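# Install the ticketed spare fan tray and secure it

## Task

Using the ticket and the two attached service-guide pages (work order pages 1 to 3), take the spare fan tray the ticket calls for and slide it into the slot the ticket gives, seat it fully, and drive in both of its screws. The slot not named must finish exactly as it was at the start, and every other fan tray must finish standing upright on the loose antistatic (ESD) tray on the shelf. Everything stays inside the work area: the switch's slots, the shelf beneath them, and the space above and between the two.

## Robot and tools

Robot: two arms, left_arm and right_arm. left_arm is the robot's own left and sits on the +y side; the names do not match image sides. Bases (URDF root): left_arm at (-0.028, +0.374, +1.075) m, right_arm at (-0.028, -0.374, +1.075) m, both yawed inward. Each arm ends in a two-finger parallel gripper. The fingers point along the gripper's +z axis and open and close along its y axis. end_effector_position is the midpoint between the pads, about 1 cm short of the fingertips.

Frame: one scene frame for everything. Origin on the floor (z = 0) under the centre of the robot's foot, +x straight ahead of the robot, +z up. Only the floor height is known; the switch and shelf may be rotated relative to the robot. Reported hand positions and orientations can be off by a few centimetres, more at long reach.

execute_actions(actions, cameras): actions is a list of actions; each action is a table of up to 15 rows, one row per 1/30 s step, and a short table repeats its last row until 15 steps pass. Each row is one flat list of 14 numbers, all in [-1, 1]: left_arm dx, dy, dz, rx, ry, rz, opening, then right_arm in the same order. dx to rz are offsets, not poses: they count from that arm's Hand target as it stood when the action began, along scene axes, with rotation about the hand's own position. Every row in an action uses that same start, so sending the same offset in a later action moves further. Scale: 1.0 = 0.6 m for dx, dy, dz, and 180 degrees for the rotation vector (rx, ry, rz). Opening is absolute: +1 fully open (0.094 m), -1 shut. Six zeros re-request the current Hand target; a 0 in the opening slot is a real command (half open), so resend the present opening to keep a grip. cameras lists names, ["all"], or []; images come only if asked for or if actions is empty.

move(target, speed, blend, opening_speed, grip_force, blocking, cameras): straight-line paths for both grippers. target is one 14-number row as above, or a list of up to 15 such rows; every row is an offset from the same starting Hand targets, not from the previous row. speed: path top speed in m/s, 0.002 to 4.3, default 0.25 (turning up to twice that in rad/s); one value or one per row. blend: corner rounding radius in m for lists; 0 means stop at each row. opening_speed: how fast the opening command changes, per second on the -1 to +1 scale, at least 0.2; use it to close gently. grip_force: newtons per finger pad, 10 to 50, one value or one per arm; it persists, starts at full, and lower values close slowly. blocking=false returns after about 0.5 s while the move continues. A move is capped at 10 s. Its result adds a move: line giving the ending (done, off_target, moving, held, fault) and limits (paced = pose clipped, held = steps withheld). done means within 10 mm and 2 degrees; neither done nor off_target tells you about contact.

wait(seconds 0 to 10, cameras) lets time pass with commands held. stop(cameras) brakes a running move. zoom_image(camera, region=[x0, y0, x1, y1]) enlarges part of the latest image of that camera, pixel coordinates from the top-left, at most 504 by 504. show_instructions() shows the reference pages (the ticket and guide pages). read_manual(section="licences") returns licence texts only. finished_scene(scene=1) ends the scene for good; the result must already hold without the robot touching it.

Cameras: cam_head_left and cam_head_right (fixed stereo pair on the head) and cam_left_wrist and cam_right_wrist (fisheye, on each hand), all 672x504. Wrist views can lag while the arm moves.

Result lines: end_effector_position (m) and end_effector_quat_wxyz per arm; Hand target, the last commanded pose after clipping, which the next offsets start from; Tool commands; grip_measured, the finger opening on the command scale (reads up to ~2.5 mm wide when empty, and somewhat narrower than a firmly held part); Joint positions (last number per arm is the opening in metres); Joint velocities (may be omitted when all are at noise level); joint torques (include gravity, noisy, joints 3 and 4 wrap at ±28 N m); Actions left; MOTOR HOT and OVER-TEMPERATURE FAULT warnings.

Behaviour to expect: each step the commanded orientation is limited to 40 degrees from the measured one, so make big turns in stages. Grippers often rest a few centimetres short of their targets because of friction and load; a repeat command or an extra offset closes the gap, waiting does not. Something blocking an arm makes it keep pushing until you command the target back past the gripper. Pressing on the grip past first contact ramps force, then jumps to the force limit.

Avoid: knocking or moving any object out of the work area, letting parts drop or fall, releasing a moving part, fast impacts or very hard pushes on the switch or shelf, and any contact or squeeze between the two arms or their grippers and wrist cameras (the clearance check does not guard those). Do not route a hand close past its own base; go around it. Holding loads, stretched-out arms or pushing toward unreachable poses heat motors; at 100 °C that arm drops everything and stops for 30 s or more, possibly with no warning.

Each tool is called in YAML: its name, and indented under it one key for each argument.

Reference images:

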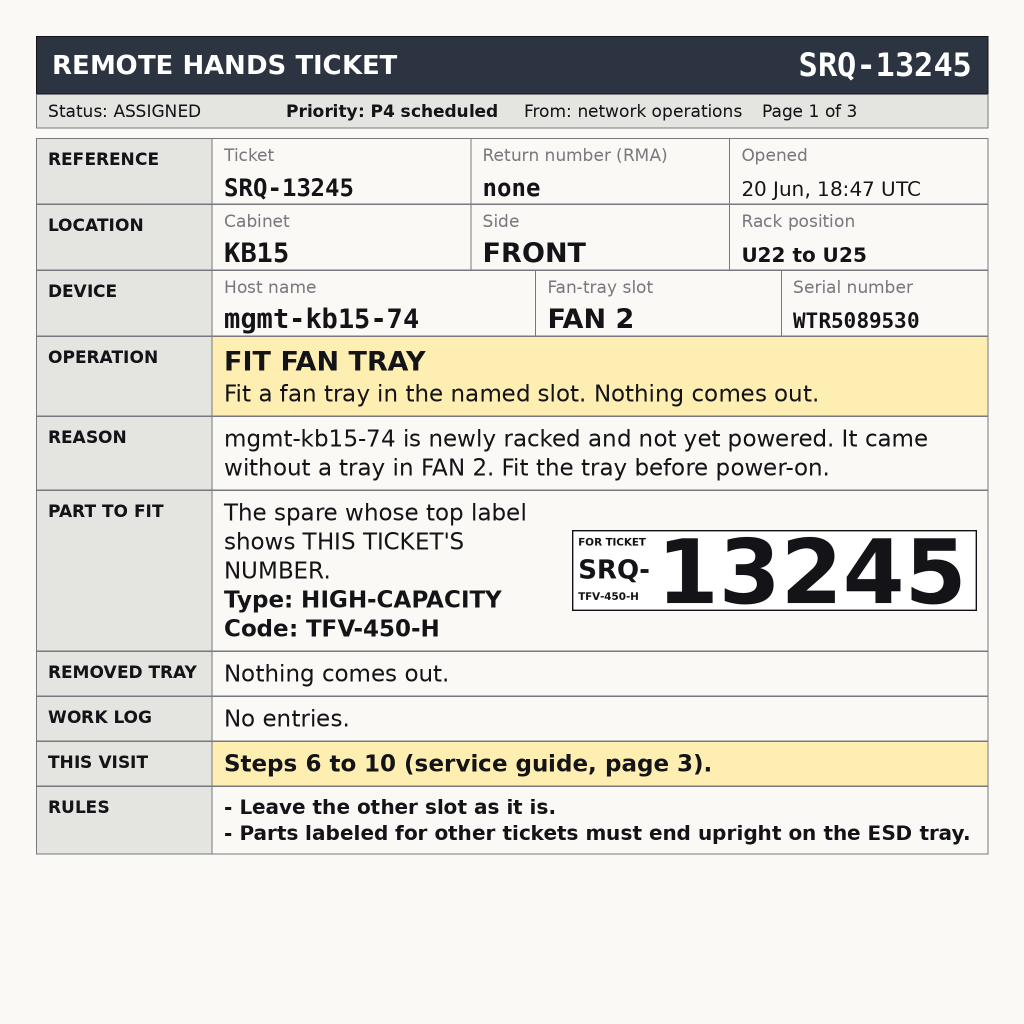

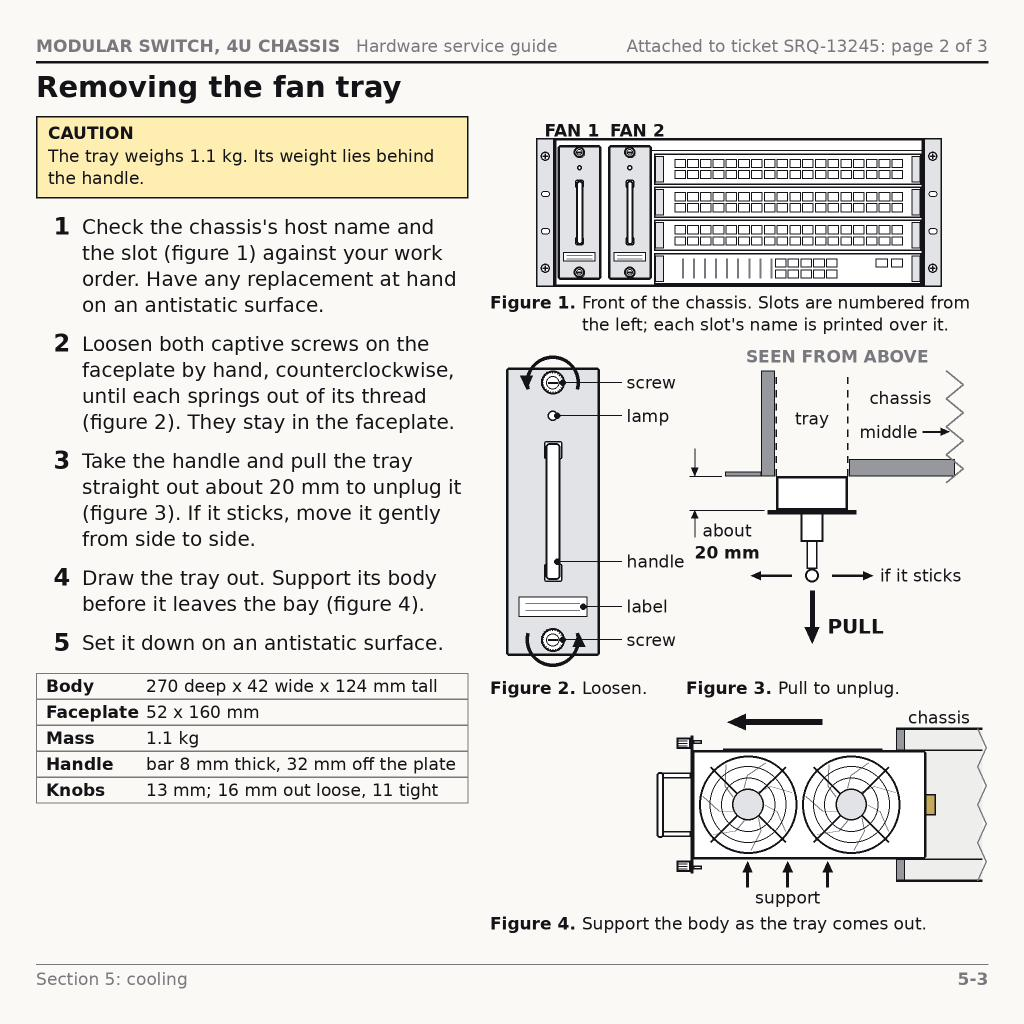

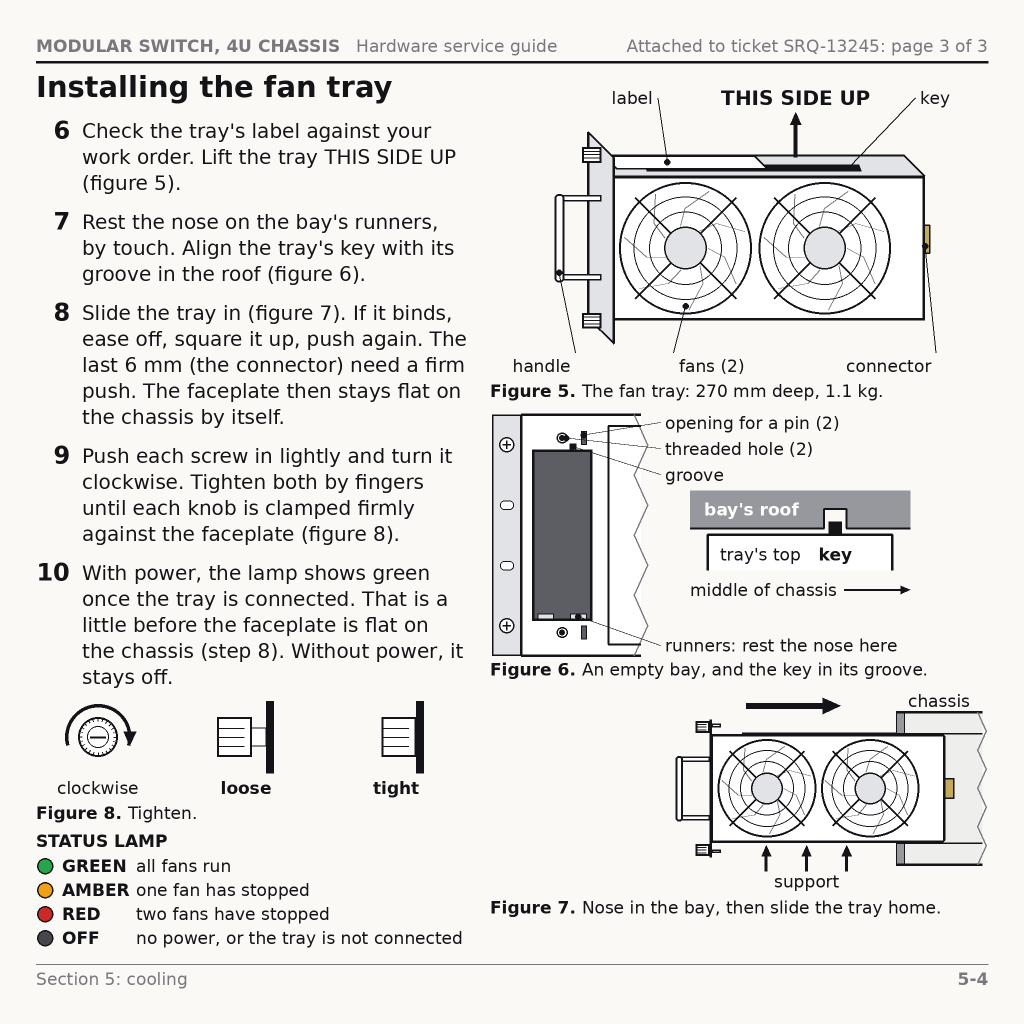

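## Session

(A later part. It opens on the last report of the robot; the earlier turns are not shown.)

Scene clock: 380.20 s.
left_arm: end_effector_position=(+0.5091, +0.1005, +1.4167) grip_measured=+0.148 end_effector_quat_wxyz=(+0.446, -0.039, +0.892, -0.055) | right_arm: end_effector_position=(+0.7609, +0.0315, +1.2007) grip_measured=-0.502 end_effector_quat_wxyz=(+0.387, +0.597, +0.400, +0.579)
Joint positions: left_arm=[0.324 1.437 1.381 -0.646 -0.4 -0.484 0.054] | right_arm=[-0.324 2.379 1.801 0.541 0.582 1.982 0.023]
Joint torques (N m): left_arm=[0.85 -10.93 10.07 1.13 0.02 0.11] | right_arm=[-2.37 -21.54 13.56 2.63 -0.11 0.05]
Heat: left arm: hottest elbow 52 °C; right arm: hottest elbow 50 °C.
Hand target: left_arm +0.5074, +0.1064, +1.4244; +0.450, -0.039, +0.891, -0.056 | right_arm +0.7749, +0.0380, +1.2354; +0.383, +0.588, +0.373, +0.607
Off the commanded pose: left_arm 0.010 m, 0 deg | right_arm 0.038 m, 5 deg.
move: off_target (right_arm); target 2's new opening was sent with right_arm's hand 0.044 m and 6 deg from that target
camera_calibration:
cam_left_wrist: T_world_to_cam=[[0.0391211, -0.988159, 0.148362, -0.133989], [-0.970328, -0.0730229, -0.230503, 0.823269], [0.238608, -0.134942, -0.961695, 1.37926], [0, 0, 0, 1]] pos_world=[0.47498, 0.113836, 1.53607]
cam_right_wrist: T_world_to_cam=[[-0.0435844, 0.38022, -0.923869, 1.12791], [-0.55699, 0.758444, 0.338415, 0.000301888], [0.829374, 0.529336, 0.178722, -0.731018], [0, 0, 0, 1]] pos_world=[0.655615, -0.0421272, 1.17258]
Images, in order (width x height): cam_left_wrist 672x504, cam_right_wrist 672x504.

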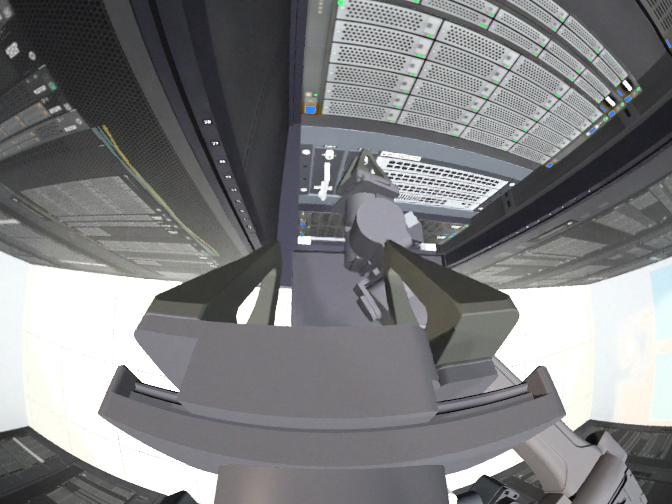

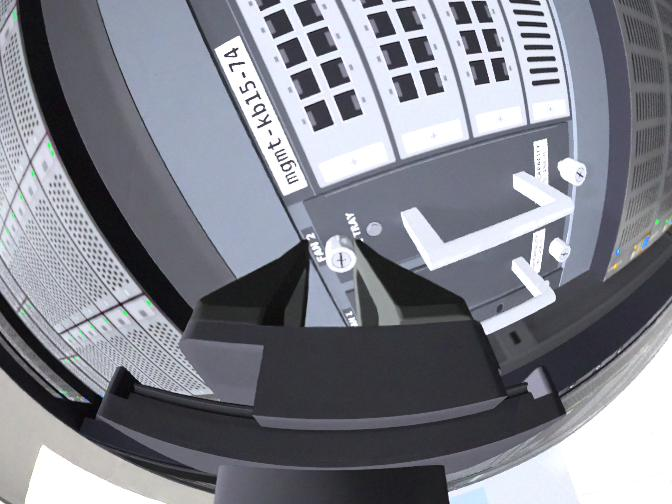

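move:
  target:
    - [0,0,0,0,0,0,0.15,-0.075,-0.029,-0.076,0,0,0,-0.5]
    - [0,0,0,0,0,0,0.15,-0.075,-0.029,-0.076,-0.64,0,-0.02,-0.4]
  speed: 0.3
  cameras: ["cam_right_wrist","cam_left_wrist"]

zoom_image:
  camera: "cam_right_wrist"
  region: [270, 190, 400, 310]

zoom_image:
  camera: "cam_left_wrist"
  region: [300, 120, 400, 200]

Scene clock: 387.17 s.
left_arm: end_effector_position=(+0.5091, +0.1005, +1.4167) grip_measured=+0.148 end_effector_quat_wxyz=(+0.446, -0.039, +0.892, -0.055) | right_arm: end_effector_position=(+0.7347, +0.0136, +1.1735) grip_measured=-0.402 end_effector_quat_wxyz=(+0.709, +0.002, +0.705, -0.006)
Joint positions: left_arm=[0.324 1.437 1.381 -0.646 -0.4 -0.484 0.054] | right_arm=[-0.322 2.372 1.667 0.713 0.597 -0.01 0.028]
Joint torques (N m): left_arm=[0.91 -11.99 9.96 1.28 0.01 0.11] | right_arm=[-1.38 -21.95 7.98 2.76 0.02 -0.07]
Heat: left arm: hottest elbow 51 °C; right arm: hottest elbow 48 °C.
Hand target: left_arm +0.5074, +0.1064, +1.4244; +0.450, -0.039, +0.891, -0.056 | right_arm +0.7299, +0.0207, +1.1899; +0.718, +0.001, +0.696, +0.000
Off the commanded pose: left_arm 0.010 m, 0 deg | right_arm 0.018 m, 2 deg.
move: off_target (right_arm); target 2's new opening was sent with right_arm's hand 0.018 m and 2 deg from that target
camera_calibration:
cam_left_wrist: T_world_to_cam=[[0.0391211, -0.988159, 0.148362, -0.133989], [-0.970328, -0.0730229, -0.230503, 0.823269], [0.238608, -0.134942, -0.961695, 1.37926], [0, 0, 0, 1]] pos_world=[0.47498, 0.113836, 1.53607]
cam_right_wrist: T_world_to_cam=[[-0.0252938, -0.999664, 0.00569114, 0.0229523], [-0.561615, 0.00950006, -0.827344, 1.39012], [0.827012, -0.0241229, -0.561667, 0.183125], [0, 0, 0, 1]] pos_world=[0.629844, 0.0141559, 1.25283]
Images, in order (width x height): cam_left_wrist 672x504, cam_right_wrist 672x504.

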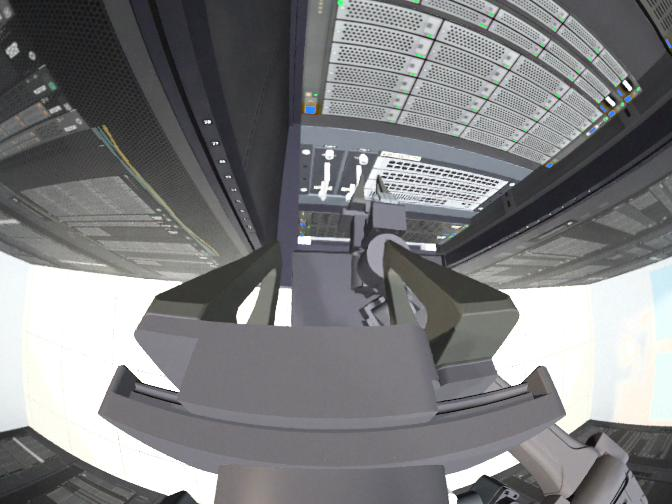

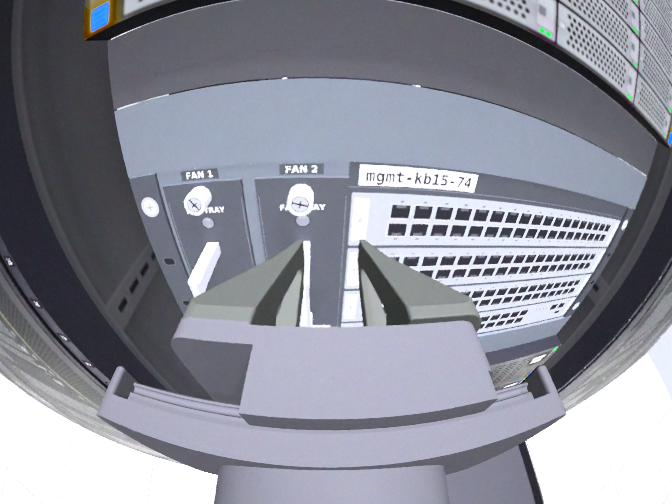

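Scaled by 3.877 from the camera's 672x504 image, which has a finer 960x720 frame.

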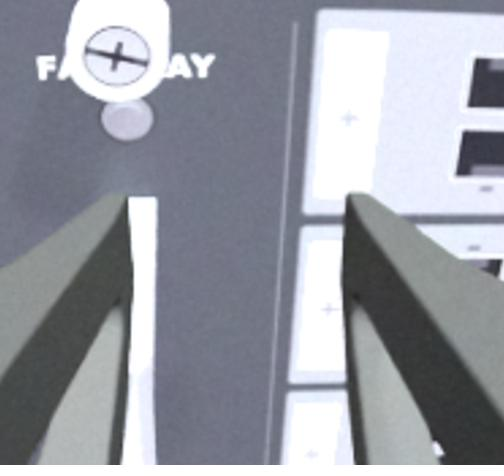

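Scaled by 5.040 from the camera's 672x504 image, which has a finer 960x720 frame.

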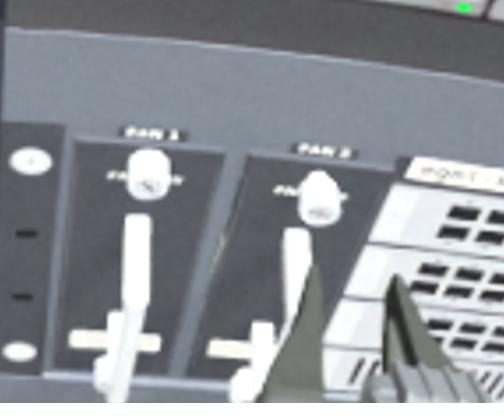

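zoom_image:
  camera: "cam_left_wrist"
  region: [315, 140, 380, 175]

zoom_image:
  camera: "cam_right_wrist"
  region: [170, 150, 350, 260]

Scaled by 7.754 from the camera's 672x504 image, which has a finer 960x720 frame.

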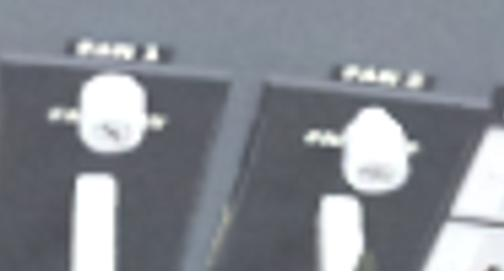

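Scaled by 2.800 from the camera's 672x504 image, which has a finer 960x720 frame.

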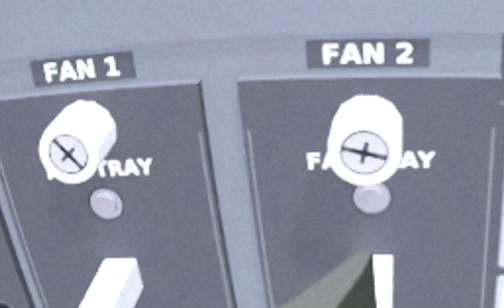

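move:
  target: [0,0,0,0,0,0,0.15,0.054,0.029,0.074,0,0,0,-0.4]
  speed: 0.15
  cameras: ["cam_right_wrist"]

zoom_image:
  camera: "cam_right_wrist"
  region: [270, 190, 400, 310]

Scene clock: 391.33 s.
left_arm: end_effector_position=(+0.5091, +0.1005, +1.4167) grip_measured=+0.148 end_effector_quat_wxyz=(+0.446, -0.039, +0.892, -0.055) | right_arm: end_effector_position=(+0.7526, +0.0257, +1.1977) grip_measured=-0.402 end_effector_quat_wxyz=(+0.702, -0.003, +0.712, -0.010)
Joint positions: left_arm=[0.324 1.437 1.381 -0.646 -0.4 -0.484 0.054] | right_arm=[-0.322 2.369 1.759 0.593 0.596 -0.011 0.028]
Joint torques (N m): left_arm=[0.44 -12.63 9.87 1.32 0.03 0.1] | right_arm=[-1.73 -22.07 13 1.63 -0.11 -0.06]
Heat: left arm: hottest elbow 51 °C; right arm: hottest elbow 48 °C.
Hand target: left_arm +0.5074, +0.1064, +1.4244; +0.450, -0.039, +0.891, -0.056 | right_arm +0.7622, +0.0381, +1.2343; +0.718, +0.001, +0.696, +0.000
Off the commanded pose: left_arm 0.010 m, 0 deg | right_arm 0.040 m, 3 deg.
move: off_target (right_arm)
camera_calibration:
cam_right_wrist: T_world_to_cam=[[-0.02351, -0.999498, 0.0212342, 0.0154906], [-0.578842, -0.00370832, -0.815431, 1.41915], [0.815101, -0.031462, -0.578464, 0.211522], [0, 0, 0, 1]] pos_world=[0.649418, 0.0274004, 1.27925]
Images, in order (width x height): cam_right_wrist 672x504.

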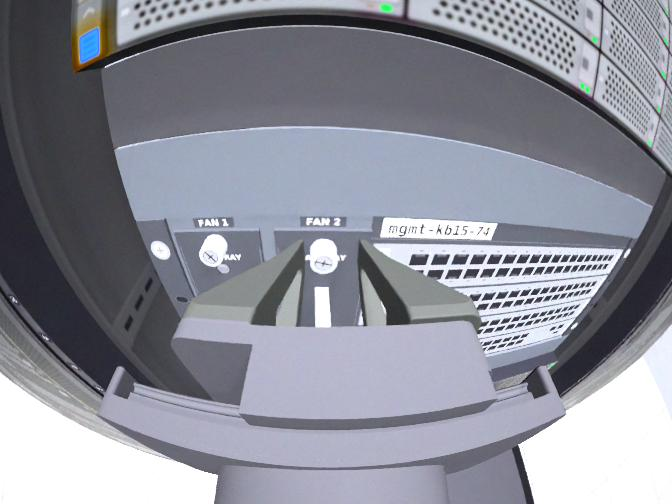

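Scaled by 3.877 from the camera's 672x504 image, which has a finer 960x720 frame.

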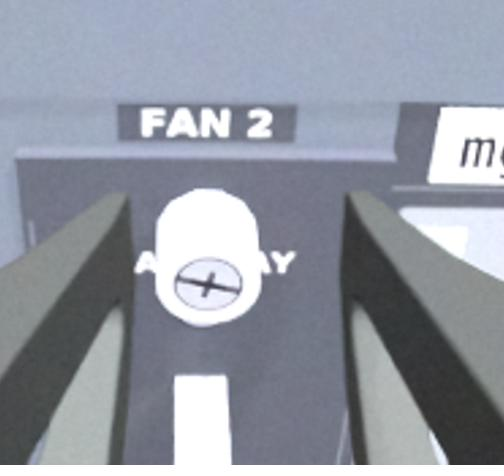

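move:
  target:
    - [0,0,0,0,0,0,0.15,0.0,0.012,-0.01,0,0,0,-0.4]
    - [0,0,0,0,0,0,0.15,0.0,0.012,-0.01,0,0,0,-0.83]
  speed: 0.15
  cameras: ["cam_right_wrist"]

zoom_image:
  camera: "cam_right_wrist"
  region: [270, 190, 400, 310]

Scene clock: 393.50 s.
left_arm: end_effector_position=(+0.5091, +0.1005, +1.4167) grip_measured=+0.148 end_effector_quat_wxyz=(+0.446, -0.039, +0.892, -0.055) | right_arm: end_effector_position=(+0.7554, +0.0314, +1.2102) grip_measured=-0.827 end_effector_quat_wxyz=(+0.708, +0.000, +0.706, -0.006)
Joint positions: left_arm=[0.324 1.437 1.381 -0.646 -0.4 -0.484 0.054] | right_arm=[-0.318 2.369 1.783 0.59 0.598 -0.011 0.008]
Joint torques (N m): left_arm=[1.08 -11.99 9.84 1.21 0.05 0.14] | right_arm=[-1.49 -20.6 13.14 1.61 0.1 -0.06]
Heat: left arm: hottest elbow 51 °C; right arm: hottest elbow 49 °C.
Hand target: left_arm +0.5074, +0.1064, +1.4244; +0.450, -0.039, +0.891, -0.056 | right_arm +0.7622, +0.0454, +1.2282; +0.718, +0.001, +0.696, +0.000
Off the commanded pose: left_arm 0.010 m, 0 deg | right_arm 0.024 m, 2 deg.
move: off_target (right_arm); target 2's new opening was sent with right_arm's hand 0.024 m and 2 deg from that target
camera_calibration:
cam_right_wrist: T_world_to_cam=[[-0.0222484, -0.999714, 0.00875452, 0.035125], [-0.564052, 0.00532198, -0.825722, 1.43189], [0.825439, -0.023309, -0.564009, 0.191153], [0, 0, 0, 1]] pos_world=[0.650656, 0.03195, 1.28985]
Images, in order (width x height): cam_right_wrist 672x504.

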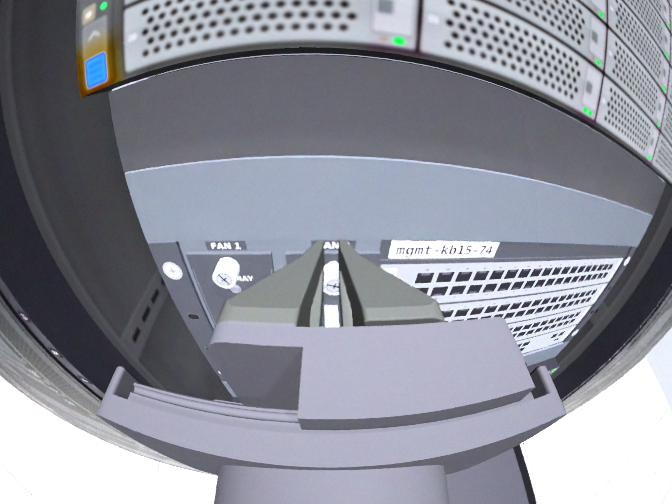

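Scaled by 3.877 from the camera's 672x504 image, which has a finer 960x720 frame.

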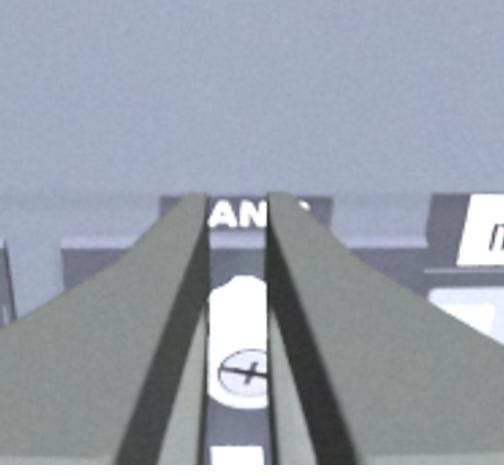

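move:
  target:
    - [0,0,0,0,0,0,0.15,0,0,0,0,0,0,-0.4]
    - [0,0,0,0,0,0,0.15,-0.06,-0.015,-0.04,0,0,0,-0.4]
    - [0,0,0,0,0,0,0.15,-0.008,-0.011,-0.027,0,0,0,-0.4]
  speed: 0.15
  cameras: ["cam_right_wrist"]

zoom_image:
  camera: "cam_right_wrist"
  region: [270, 190, 400, 310]

Scene clock: 397.20 s.
left_arm: end_effector_position=(+0.5091, +0.1005, +1.4167) grip_measured=+0.148 end_effector_quat_wxyz=(+0.446, -0.039, +0.892, -0.055) | right_arm: end_effector_position=(+0.7427, +0.0390, +1.2048) grip_measured=-0.402 end_effector_quat_wxyz=(+0.712, -0.002, +0.702, +0.002)
Joint positions: left_arm=[0.324 1.437 1.381 -0.646 -0.4 -0.484 0.054] | right_arm=[-0.302 2.364 1.748 0.633 0.6 -0.011 0.028]
Joint torques (N m): left_arm=[1.08 -11.87 9.98 1.17 0.02 0.11] | right_arm=[-2.96 -19.49 12.92 1.59 -0.14 -0.06]
Heat: left arm: hottest elbow 51 °C; right arm: hottest elbow 49 °C.
Hand target: left_arm +0.5074, +0.1064, +1.4244; +0.450, -0.039, +0.891, -0.056 | right_arm +0.7574, +0.0387, +1.2121; +0.718, +0.001, +0.696, +0.000
Off the commanded pose: left_arm 0.010 m, 0 deg | right_arm 0.016 m, 1 deg.
move: off_target (right_arm)
camera_calibration:
cam_right_wrist: T_world_to_cam=[[-0.00815481, -0.999965, 0.00190537, 0.0403006], [-0.555475, 0.00294553, -0.831528, 1.42089], [0.831493, -0.00783934, -0.555479, 0.183364], [0, 0, 0, 1]] pos_world=[0.63713, 0.0375513, 1.28329]
Images, in order (width x height): cam_right_wrist 672x504.

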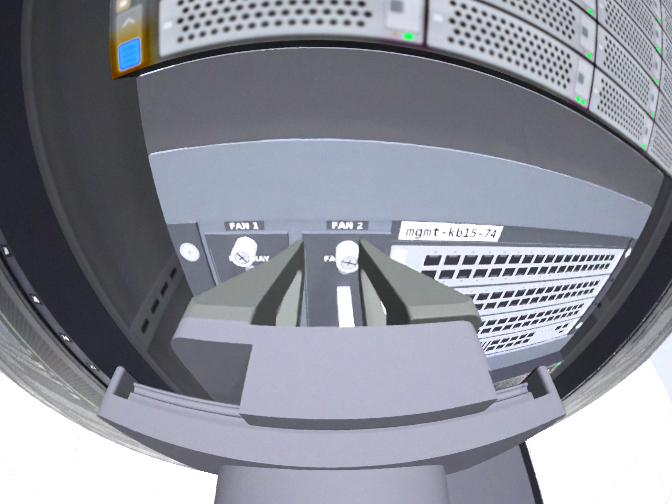

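Scaled by 3.877 from the camera's 672x504 image, which has a finer 960x720 frame.

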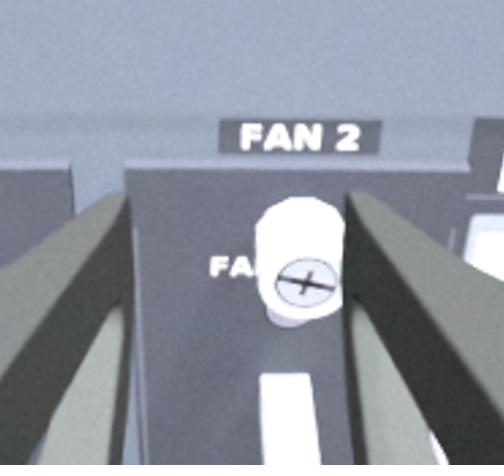

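move:
  target: [0,0,0,0,0,0,0.15,0,-0.03,-0.02,0,0,0,-0.4]
  speed: 0.15

Scene clock: 398.47 s.
left_arm: end_effector_position=(+0.5091, +0.1005, +1.4167) grip_measured=+0.148 end_effector_quat_wxyz=(+0.446, -0.039, +0.892, -0.055) | right_arm: end_effector_position=(+0.7530, +0.0227, +1.2073) grip_measured=-0.402 end_effector_quat_wxyz=(+0.715, +0.002, +0.699, +0.002)
Joint positions: left_arm=[0.324 1.437 1.381 -0.646 -0.4 -0.484 0.054] | right_arm=[-0.328 2.364 1.748 0.645 0.58 -0.011 0.028]
Joint torques (N m): left_arm=[1.85 -11.28 9.94 1.31 0.04 0.11] | right_arm=[-2.67 -19.6 9.83 2.76 -0.16 -0.05]
Heat: left arm: hottest elbow 50 °C; right arm: hottest elbow 49 °C.
Hand target: left_arm +0.5074, +0.1064, +1.4244; +0.450, -0.039, +0.891, -0.056 | right_arm +0.7574, +0.0208, +1.2001; +0.718, +0.001, +0.696, +0.000
Off the commanded pose: left_arm 0.010 m, 0 deg | right_arm 0.009 m, 1 deg.
move: done

move:
  target: [0,0,0,0,0,0,0.15,0,0.016,-0.03,0,0,0,-0.4]
  speed: 0.15

Scene clock: 399.73 s.
left_arm: end_effector_position=(+0.5091, +0.1005, +1.4167) grip_measured=+0.148 end_effector_quat_wxyz=(+0.446, -0.039, +0.892, -0.055) | right_arm: end_effector_position=(+0.7527, +0.0218, +1.1855) grip_measured=-0.402 end_effector_quat_wxyz=(+0.711, +0.001, +0.703, -0.002)
Joint positions: left_arm=[0.324 1.437 1.381 -0.646 -0.4 -0.484 0.054] | right_arm=[-0.328 2.394 1.748 0.662 0.584 -0.011 0.028]
Joint torques (N m): left_arm=[1.9 -12.51 9.76 1.39 0.01 0.14] | right_arm=[-1.67 -18.9 11.59 2.7 0.12 -0.05]
Heat: left arm: hottest elbow 50 °C; right arm: hottest elbow 49 °C.
Hand target: left_arm +0.5074, +0.1064, +1.4244; +0.450, -0.039, +0.891, -0.056 | right_arm +0.7574, +0.0304, +1.1822; +0.718, +0.001, +0.696, +0.000
Off the commanded pose: left_arm 0.010 m, 0 deg | right_arm 0.010 m, 1 deg.
move: done

move:
  target: [0,0,0,0,0,0,0.15,0,0.018,0.07,0,0,0,-0.4]
  speed: 0.05
  cameras: ["cam_right_wrist"]

zoom_image:
  camera: "cam_right_wrist"
  region: [270, 190, 400, 310]

Scene clock: 401.63 s.
left_arm: end_effector_position=(+0.5091, +0.1005, +1.4167) grip_measured=+0.148 end_effector_quat_wxyz=(+0.446, -0.039, +0.892, -0.055) | right_arm: end_effector_position=(+0.7491, +0.0264, +1.1779) grip_measured=-0.402 end_effector_quat_wxyz=(+0.698, -0.006, +0.716, -0.012)
Joint positions: left_arm=[0.324 1.437 1.381 -0.646 -0.4 -0.484 0.054] | right_arm=[-0.319 2.391 1.748 0.616 0.597 -0.011 0.028]
Joint torques (N m): left_arm=[1.49 -11.52 9.99 1.25 0.02 0.11] | right_arm=[-1.49 -23.06 12.64 1.62 0.14 -0.05]
Heat: left arm: hottest elbow 50 °C; right arm: hottest elbow 50 °C.
Hand target: left_arm +0.5074, +0.1064, +1.4244; +0.450, -0.039, +0.891, -0.056 | right_arm +0.7574, +0.0411, +1.2241; +0.718, +0.001, +0.696, +0.000
Off the commanded pose: left_arm 0.010 m, 0 deg | right_arm 0.049 m, 4 deg.
move: off_target (right_arm)
camera_calibration:
cam_right_wrist: T_world_to_cam=[[-0.0213001, -0.999389, 0.027701, 0.00725705], [-0.586071, -0.00996606, -0.810198, 1.40036], [0.80998, -0.0334921, -0.585501, 0.215085], [0, 0, 0, 1]] pos_world=[0.646651, 0.0284123, 1.2603]
Images, in order (width x height): cam_right_wrist 672x504.

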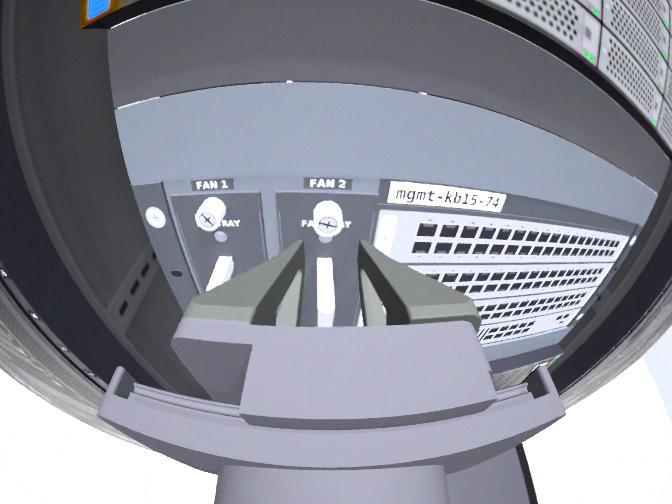

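Scaled by 3.877 from the camera's 672x504 image, which has a finer 960x720 frame.

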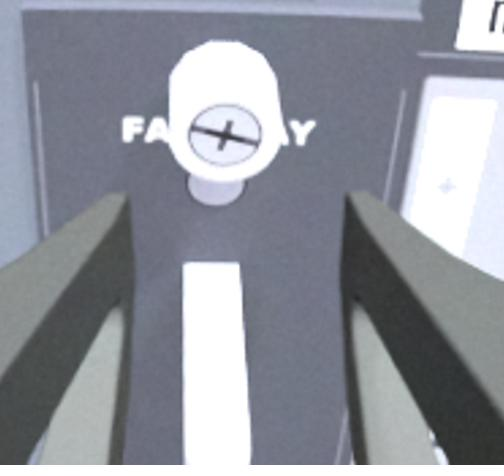

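move:
  target: [0,0,0,0,0,0,0.15,0.002,0.0,0.022,0,0,0,-0.4]
  speed: 0.05
  cameras: ["cam_right_wrist"]

zoom_image:
  camera: "cam_right_wrist"
  region: [270, 190, 400, 310]

Scene clock: 403.00 s.
left_arm: end_effector_position=(+0.5091, +0.1005, +1.4167) grip_measured=+0.148 end_effector_quat_wxyz=(+0.446, -0.039, +0.892, -0.055) | right_arm: end_effector_position=(+0.7501, +0.0270, +1.1920) grip_measured=-0.402 end_effector_quat_wxyz=(+0.699, -0.006, +0.715, -0.012)
Joint positions: left_arm=[0.324 1.437 1.381 -0.646 -0.4 -0.484 0.054] | right_arm=[-0.319 2.371 1.752 0.592 0.597 -0.011 0.028]
Joint torques (N m): left_arm=[1.49 -12.22 9.78 1.03 0.02 0.17] | right_arm=[-1.44 -22.89 12.92 1.66 0.11 -0.06]
Heat: left arm: hottest elbow 50 °C; right arm: hottest elbow 50 °C.
Hand target: left_arm +0.5074, +0.1064, +1.4244; +0.450, -0.039, +0.891, -0.056 | right_arm +0.7586, +0.0411, +1.2374; +0.718, +0.001, +0.696, +0.000
Off the commanded pose: left_arm 0.010 m, 0 deg | right_arm 0.048 m, 4 deg.
move: off_target (right_arm)
camera_calibration:
cam_right_wrist: T_world_to_cam=[[-0.0213396, -0.999399, 0.0273258, 0.00789096], [-0.585611, -0.00965764, -0.810535, 1.41235], [0.810311, -0.0332988, -0.585053, 0.221777], [0, 0, 0, 1]] pos_world=[0.647549, 0.0289111, 1.2743]
Images, in order (width x height): cam_right_wrist 672x504.

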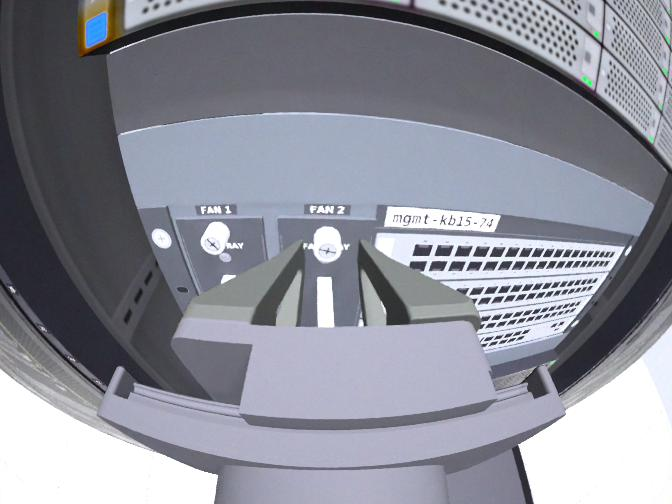

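Scaled by 3.877 from the camera's 672x504 image, which has a finer 960x720 frame.

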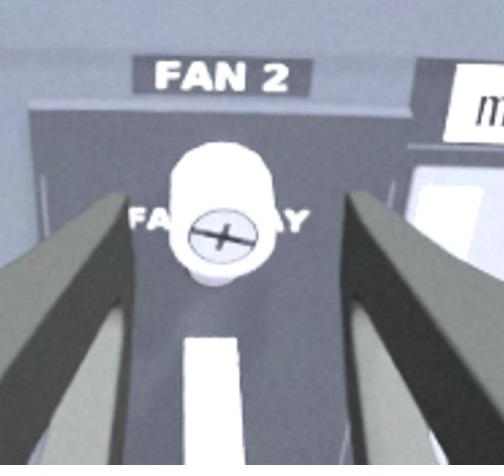

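Good sliding regime. Nudge y +1.5, z +3, x +2 mm.

move:
  target: [0,0,0,0,0,0,0.15,0.003,0.004,0.005,0,0,0,-0.4]
  speed: 0.05
  cameras: ["cam_right_wrist"]

zoom_image:
  camera: "cam_right_wrist"
  region: [270, 190, 400, 310]

Scene clock: 404.30 s.
left_arm: end_effector_position=(+0.5091, +0.1005, +1.4167) grip_measured=+0.148 end_effector_quat_wxyz=(+0.446, -0.039, +0.892, -0.055) | right_arm: end_effector_position=(+0.7527, +0.0287, +1.1972) grip_measured=-0.402 end_effector_quat_wxyz=(+0.699, -0.006, +0.715, -0.011)
Joint positions: left_arm=[0.324 1.437 1.381 -0.646 -0.4 -0.484 0.054] | right_arm=[-0.319 2.371 1.766 0.58 0.597 -0.011 0.028]
Joint torques (N m): left_arm=[1.79 -11.75 10 1.28 -0.01 0.13] | right_arm=[-1.44 -22.65 13.04 1.61 0.14 -0.06]
Heat: left arm: hottest elbow 50 °C; right arm: hottest elbow 50 °C.
Hand target: left_arm +0.5074, +0.1064, +1.4244; +0.450, -0.039, +0.891, -0.056 | right_arm +0.7604, +0.0435, +1.2404; +0.718, +0.002, +0.696, +0.000
Off the commanded pose: left_arm 0.010 m, 0 deg | right_arm 0.046 m, 3 deg.
move: off_target (right_arm)
camera_calibration:
cam_right_wrist: T_world_to_cam=[[-0.0217717, -0.99943, 0.0258011, 0.0116312], [-0.583736, -0.00824374, -0.811902, 1.41838], [0.811651, -0.0327375, -0.583224, 0.219641], [0, 0, 0, 1]] pos_world=[0.64994, 0.0305078, 1.27938]
Images, in order (width x height): cam_right_wrist 672x504.

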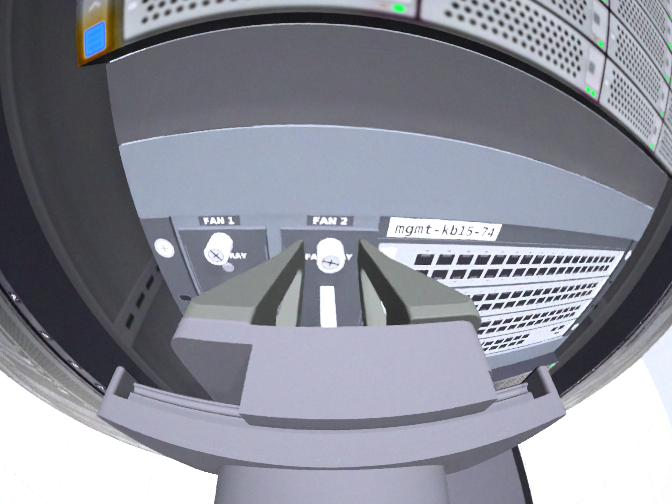

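Scaled by 3.877 from the camera's 672x504 image, which has a finer 960x720 frame.

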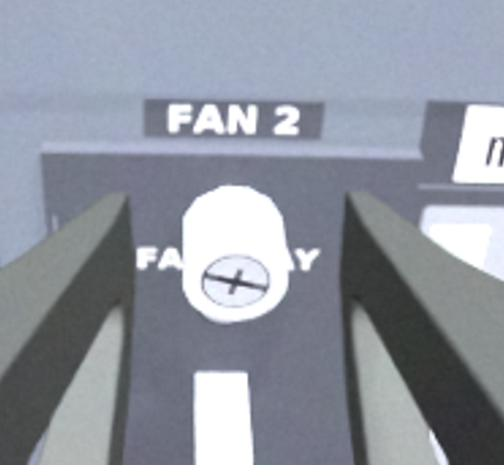

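move:
  target: [0,0,0,0,0,0,0.15,0,0,0,0,0,0,-0.83]
  speed: 0.1
  opening_speed: 0.6

Scene clock: 405.70 s.
left_arm: end_effector_position=(+0.5091, +0.1005, +1.4167) grip_measured=+0.148 end_effector_quat_wxyz=(+0.446, -0.039, +0.892, -0.055) | right_arm: end_effector_position=(+0.7528, +0.0290, +1.1975) grip_measured=-0.746 end_effector_quat_wxyz=(+0.699, -0.006, +0.715, -0.011)
Joint positions: left_arm=[0.324 1.437 1.381 -0.646 -0.4 -0.484 0.054] | right_arm=[-0.318 2.371 1.767 0.579 0.598 -0.011 0.012]
Joint torques (N m): left_arm=[2.2 -12.04 9.78 1.35 0.05 0.13] | right_arm=[-1.38 -22.65 13.03 1.66 0.13 -0.06]
Heat: left arm: hottest elbow 50 °C; right arm: hottest elbow 50 °C.
Hand target: left_arm +0.5074, +0.1064, +1.4244; +0.450, -0.039, +0.891, -0.056 | right_arm +0.7605, +0.0435, +1.2406; +0.718, +0.002, +0.696, +0.000
Off the commanded pose: left_arm 0.010 m, 0 deg | right_arm 0.046 m, 3 deg.
move: off_target (right_arm)

move:
  target:
    - [0,0,0,0,0,0,0.15,0.045,0,-0.01,0,0,0,-0.83]
    - [0,0,0,0,0,0,0.15,0.06,0,-0.01,0.64,0,0.02,-0.83]
  speed: [0.1,0.5]
  cameras: ["cam_right_wrist"]

zoom_image:
  camera: "cam_right_wrist"
  region: [270, 190, 400, 310]

Scene clock: 409.90 s.
left_arm: end_effector_position=(+0.5091, +0.1005, +1.4167) grip_measured=+0.148 end_effector_quat_wxyz=(+0.446, -0.039, +0.892, -0.055) | right_arm: end_effector_position=(+0.7572, +0.0271, +1.1960) grip_measured=-0.748 end_effector_quat_wxyz=(+0.398, +0.601, +0.400, +0.566)
Joint positions: left_arm=[0.324 1.437 1.381 -0.646 -0.4 -0.484 0.054] | right_arm=[-0.321 2.374 1.788 0.535 0.612 1.971 0.012]
Joint torques (N m): left_arm=[1.38 -12.28 9.73 1.24 0.01 0.18] | right_arm=[-3.31 -18.78 19.07 1.58 -1.68 0.11]
Heat: left arm: hottest elbow 50 °C; right arm: hottest elbow 53 °C.
Hand target: left_arm +0.5074, +0.1064, +1.4244; +0.450, -0.039, +0.891, -0.056 | right_arm +0.7964, +0.0436, +1.2342; +0.383, +0.589, +0.373, +0.606
Off the commanded pose: left_arm 0.010 m, 0 deg | right_arm 0.057 m, 6 deg.
move: off_target (right_arm)
camera_calibration:
cam_right_wrist: T_world_to_cam=[[-0.0445419, 0.363396, -0.930569, 1.13437], [-0.532983, 0.779206, 0.329799, -0.00529354], [0.844953, 0.510668, 0.158977, -0.712364], [0, 0, 0, 1]] pos_world=[0.649619, -0.0443189, 1.1706]
Images, in order (width x height): cam_right_wrist 672x504.

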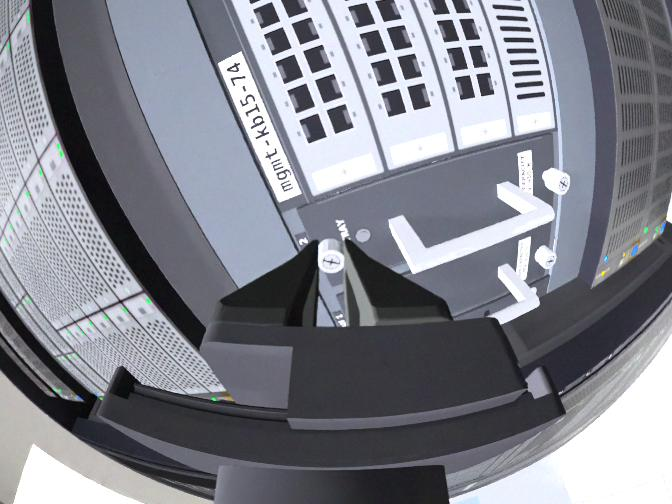

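Scaled by 3.877 from the camera's 672x504 image, which has a finer 960x720 frame.

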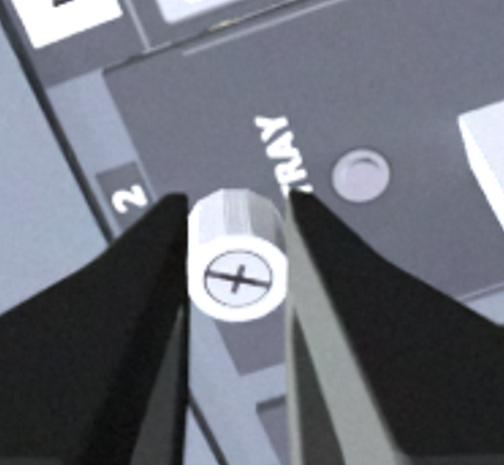

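move:
  target:
    - [0,0,0,0,0,0,0.15,-0.05,-0.008,-0.02,0,0,0,-0.83]
    - [0,0,0,0,0,0,0.15,-0.05,-0.008,-0.02,0,0,0,-0.55]
  speed: 0.1
  cameras: ["cam_right_wrist"]

zoom_image:
  camera: "cam_right_wrist"
  region: [270, 190, 400, 310]

Scene clock: 412.40 s.
left_arm: end_effector_position=(+0.5091, +0.1005, +1.4167) grip_measured=+0.148 end_effector_quat_wxyz=(+0.446, -0.039, +0.892, -0.055) | right_arm: end_effector_position=(+0.7571, +0.0309, +1.1997) grip_measured=-0.552 end_effector_quat_wxyz=(+0.388, +0.596, +0.395, +0.582)
Joint positions: left_arm=[0.324 1.437 1.381 -0.646 -0.4 -0.484 0.054] | right_arm=[-0.321 2.376 1.786 0.565 0.59 1.982 0.021]
Joint torques (N m): left_arm=[1.38 -12.16 9.84 1.2 0.03 0.15] | right_arm=[-2.08 -20.72 12.57 2.96 -0.11 0.05]
Heat: left arm: hottest elbow 50 °C; right arm: hottest elbow 54 °C.
Hand target: left_arm +0.5074, +0.1064, +1.4244; +0.450, -0.039, +0.891, -0.056 | right_arm +0.7665, +0.0386, +1.2221; +0.383, +0.589, +0.373, +0.606
Off the commanded pose: left_arm 0.010 m, 0 deg | right_arm 0.026 m, 4 deg.
move: off_target (right_arm); target 2's new opening was sent with right_arm's hand 0.029 m and 5 deg from that target
camera_calibration:
cam_right_wrist: T_world_to_cam=[[-0.0333794, 0.386182, -0.921819, 1.11674], [-0.556949, 0.758661, 0.337997, -0.000620131], [0.829876, 0.524688, 0.18976, -0.740821], [0, 0, 0, 1]] pos_world=[0.65172, -0.0420929, 1.17022]
Images, in order (width x height): cam_right_wrist 672x504.

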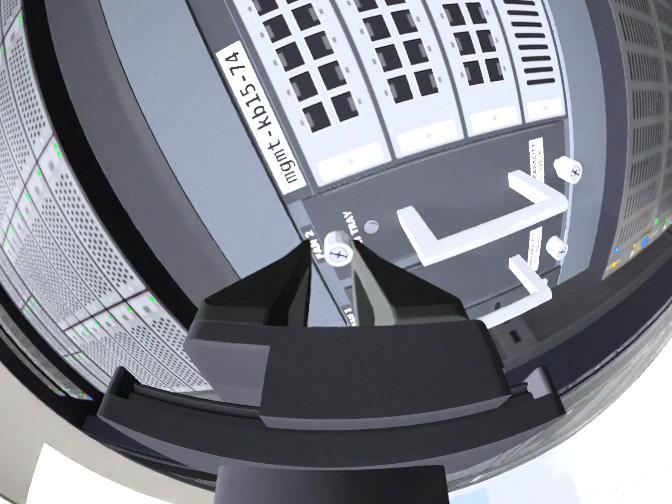

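Scaled by 3.877 from the camera's 672x504 image, which has a finer 960x720 frame.

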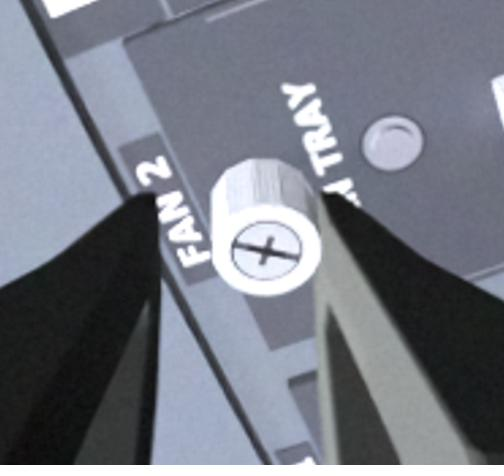

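move:
  target:
    - [0,0,0,0,0,0,0.15,-0.052,-0.008,-0.025,-0.64,0,-0.02,-0.4]
    - [0,0,0,0,0,0,0.15,-0.01,0.008,0.03,-0.64,0,-0.02,-0.4]
  speed: [0.4,0.08]
  cameras: ["cam_right_wrist","cam_left_wrist"]

zoom_image:
  camera: "cam_right_wrist"
  region: [270, 190, 400, 310]

zoom_image:
  camera: "cam_left_wrist"
  region: [315, 140, 380, 175]

Scene clock: 418.00 s.
left_arm: end_effector_position=(+0.5091, +0.1005, +1.4167) grip_measured=+0.148 end_effector_quat_wxyz=(+0.446, -0.039, +0.892, -0.055) | right_arm: end_effector_position=(+0.7492, +0.0344, +1.1991) grip_measured=-0.402 end_effector_quat_wxyz=(+0.701, -0.006, +0.714, -0.010)
Joint positions: left_arm=[0.324 1.437 1.381 -0.646 -0.4 -0.484 0.054] | right_arm=[-0.31 2.369 1.766 0.582 0.604 -0.012 0.028]
Joint torques (N m): left_arm=[1.55 -11.93 10.04 1.31 -0.01 0.11] | right_arm=[-2.02 -22.53 13.08 1.62 -0.12 -0.07]
Heat: left arm: hottest elbow 49 °C; right arm: hottest elbow 53 °C.
Hand target: left_arm +0.5074, +0.1064, +1.4244; +0.450, -0.039, +0.891, -0.056 | right_arm +0.7605, +0.0434, +1.2404; +0.718, +0.002, +0.696, +0.000
Off the commanded pose: left_arm 0.010 m, 0 deg | right_arm 0.044 m, 3 deg.
move: off_target (right_arm)
camera_calibration:
cam_left_wrist: T_world_to_cam=[[0.0391211, -0.988159, 0.148362, -0.133989], [-0.970328, -0.0730229, -0.230503, 0.823269], [0.238608, -0.134942, -0.961695, 1.37926], [0, 0, 0, 1]] pos_world=[0.47498, 0.113836, 1.53607]
cam_right_wrist: T_world_to_cam=[[-0.0199333, -0.999506, 0.0242905, 0.0176434], [-0.581346, -0.00817899, -0.813615, 1.41811], [0.813412, -0.0303392, -0.580896, 0.219489], [0, 0, 0, 1]] pos_world=[0.646231, 0.0358925, 1.28087]
Images, in order (width x height): cam_left_wrist 672x504, cam_right_wrist 672x504.

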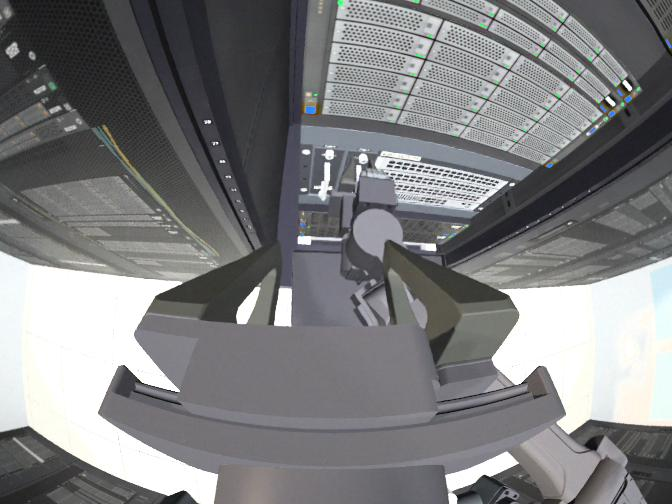

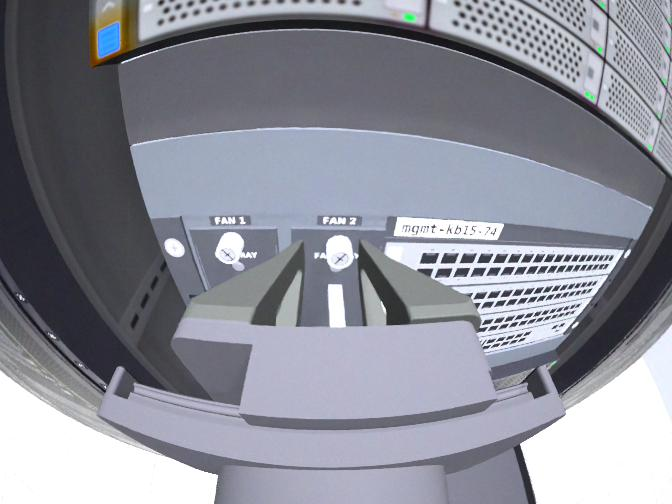

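Scaled by 3.877 from the camera's 672x504 image, which has a finer 960x720 frame.

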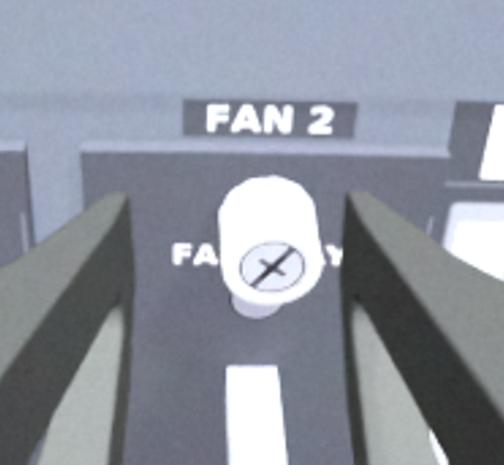

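Scaled by 7.754 from the camera's 672x504 image, which has a finer 960x720 frame.

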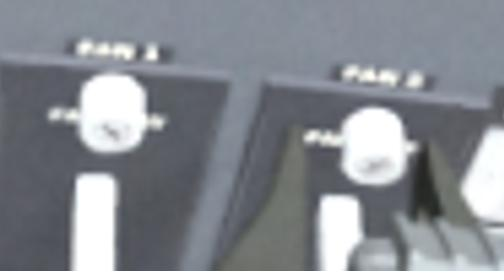

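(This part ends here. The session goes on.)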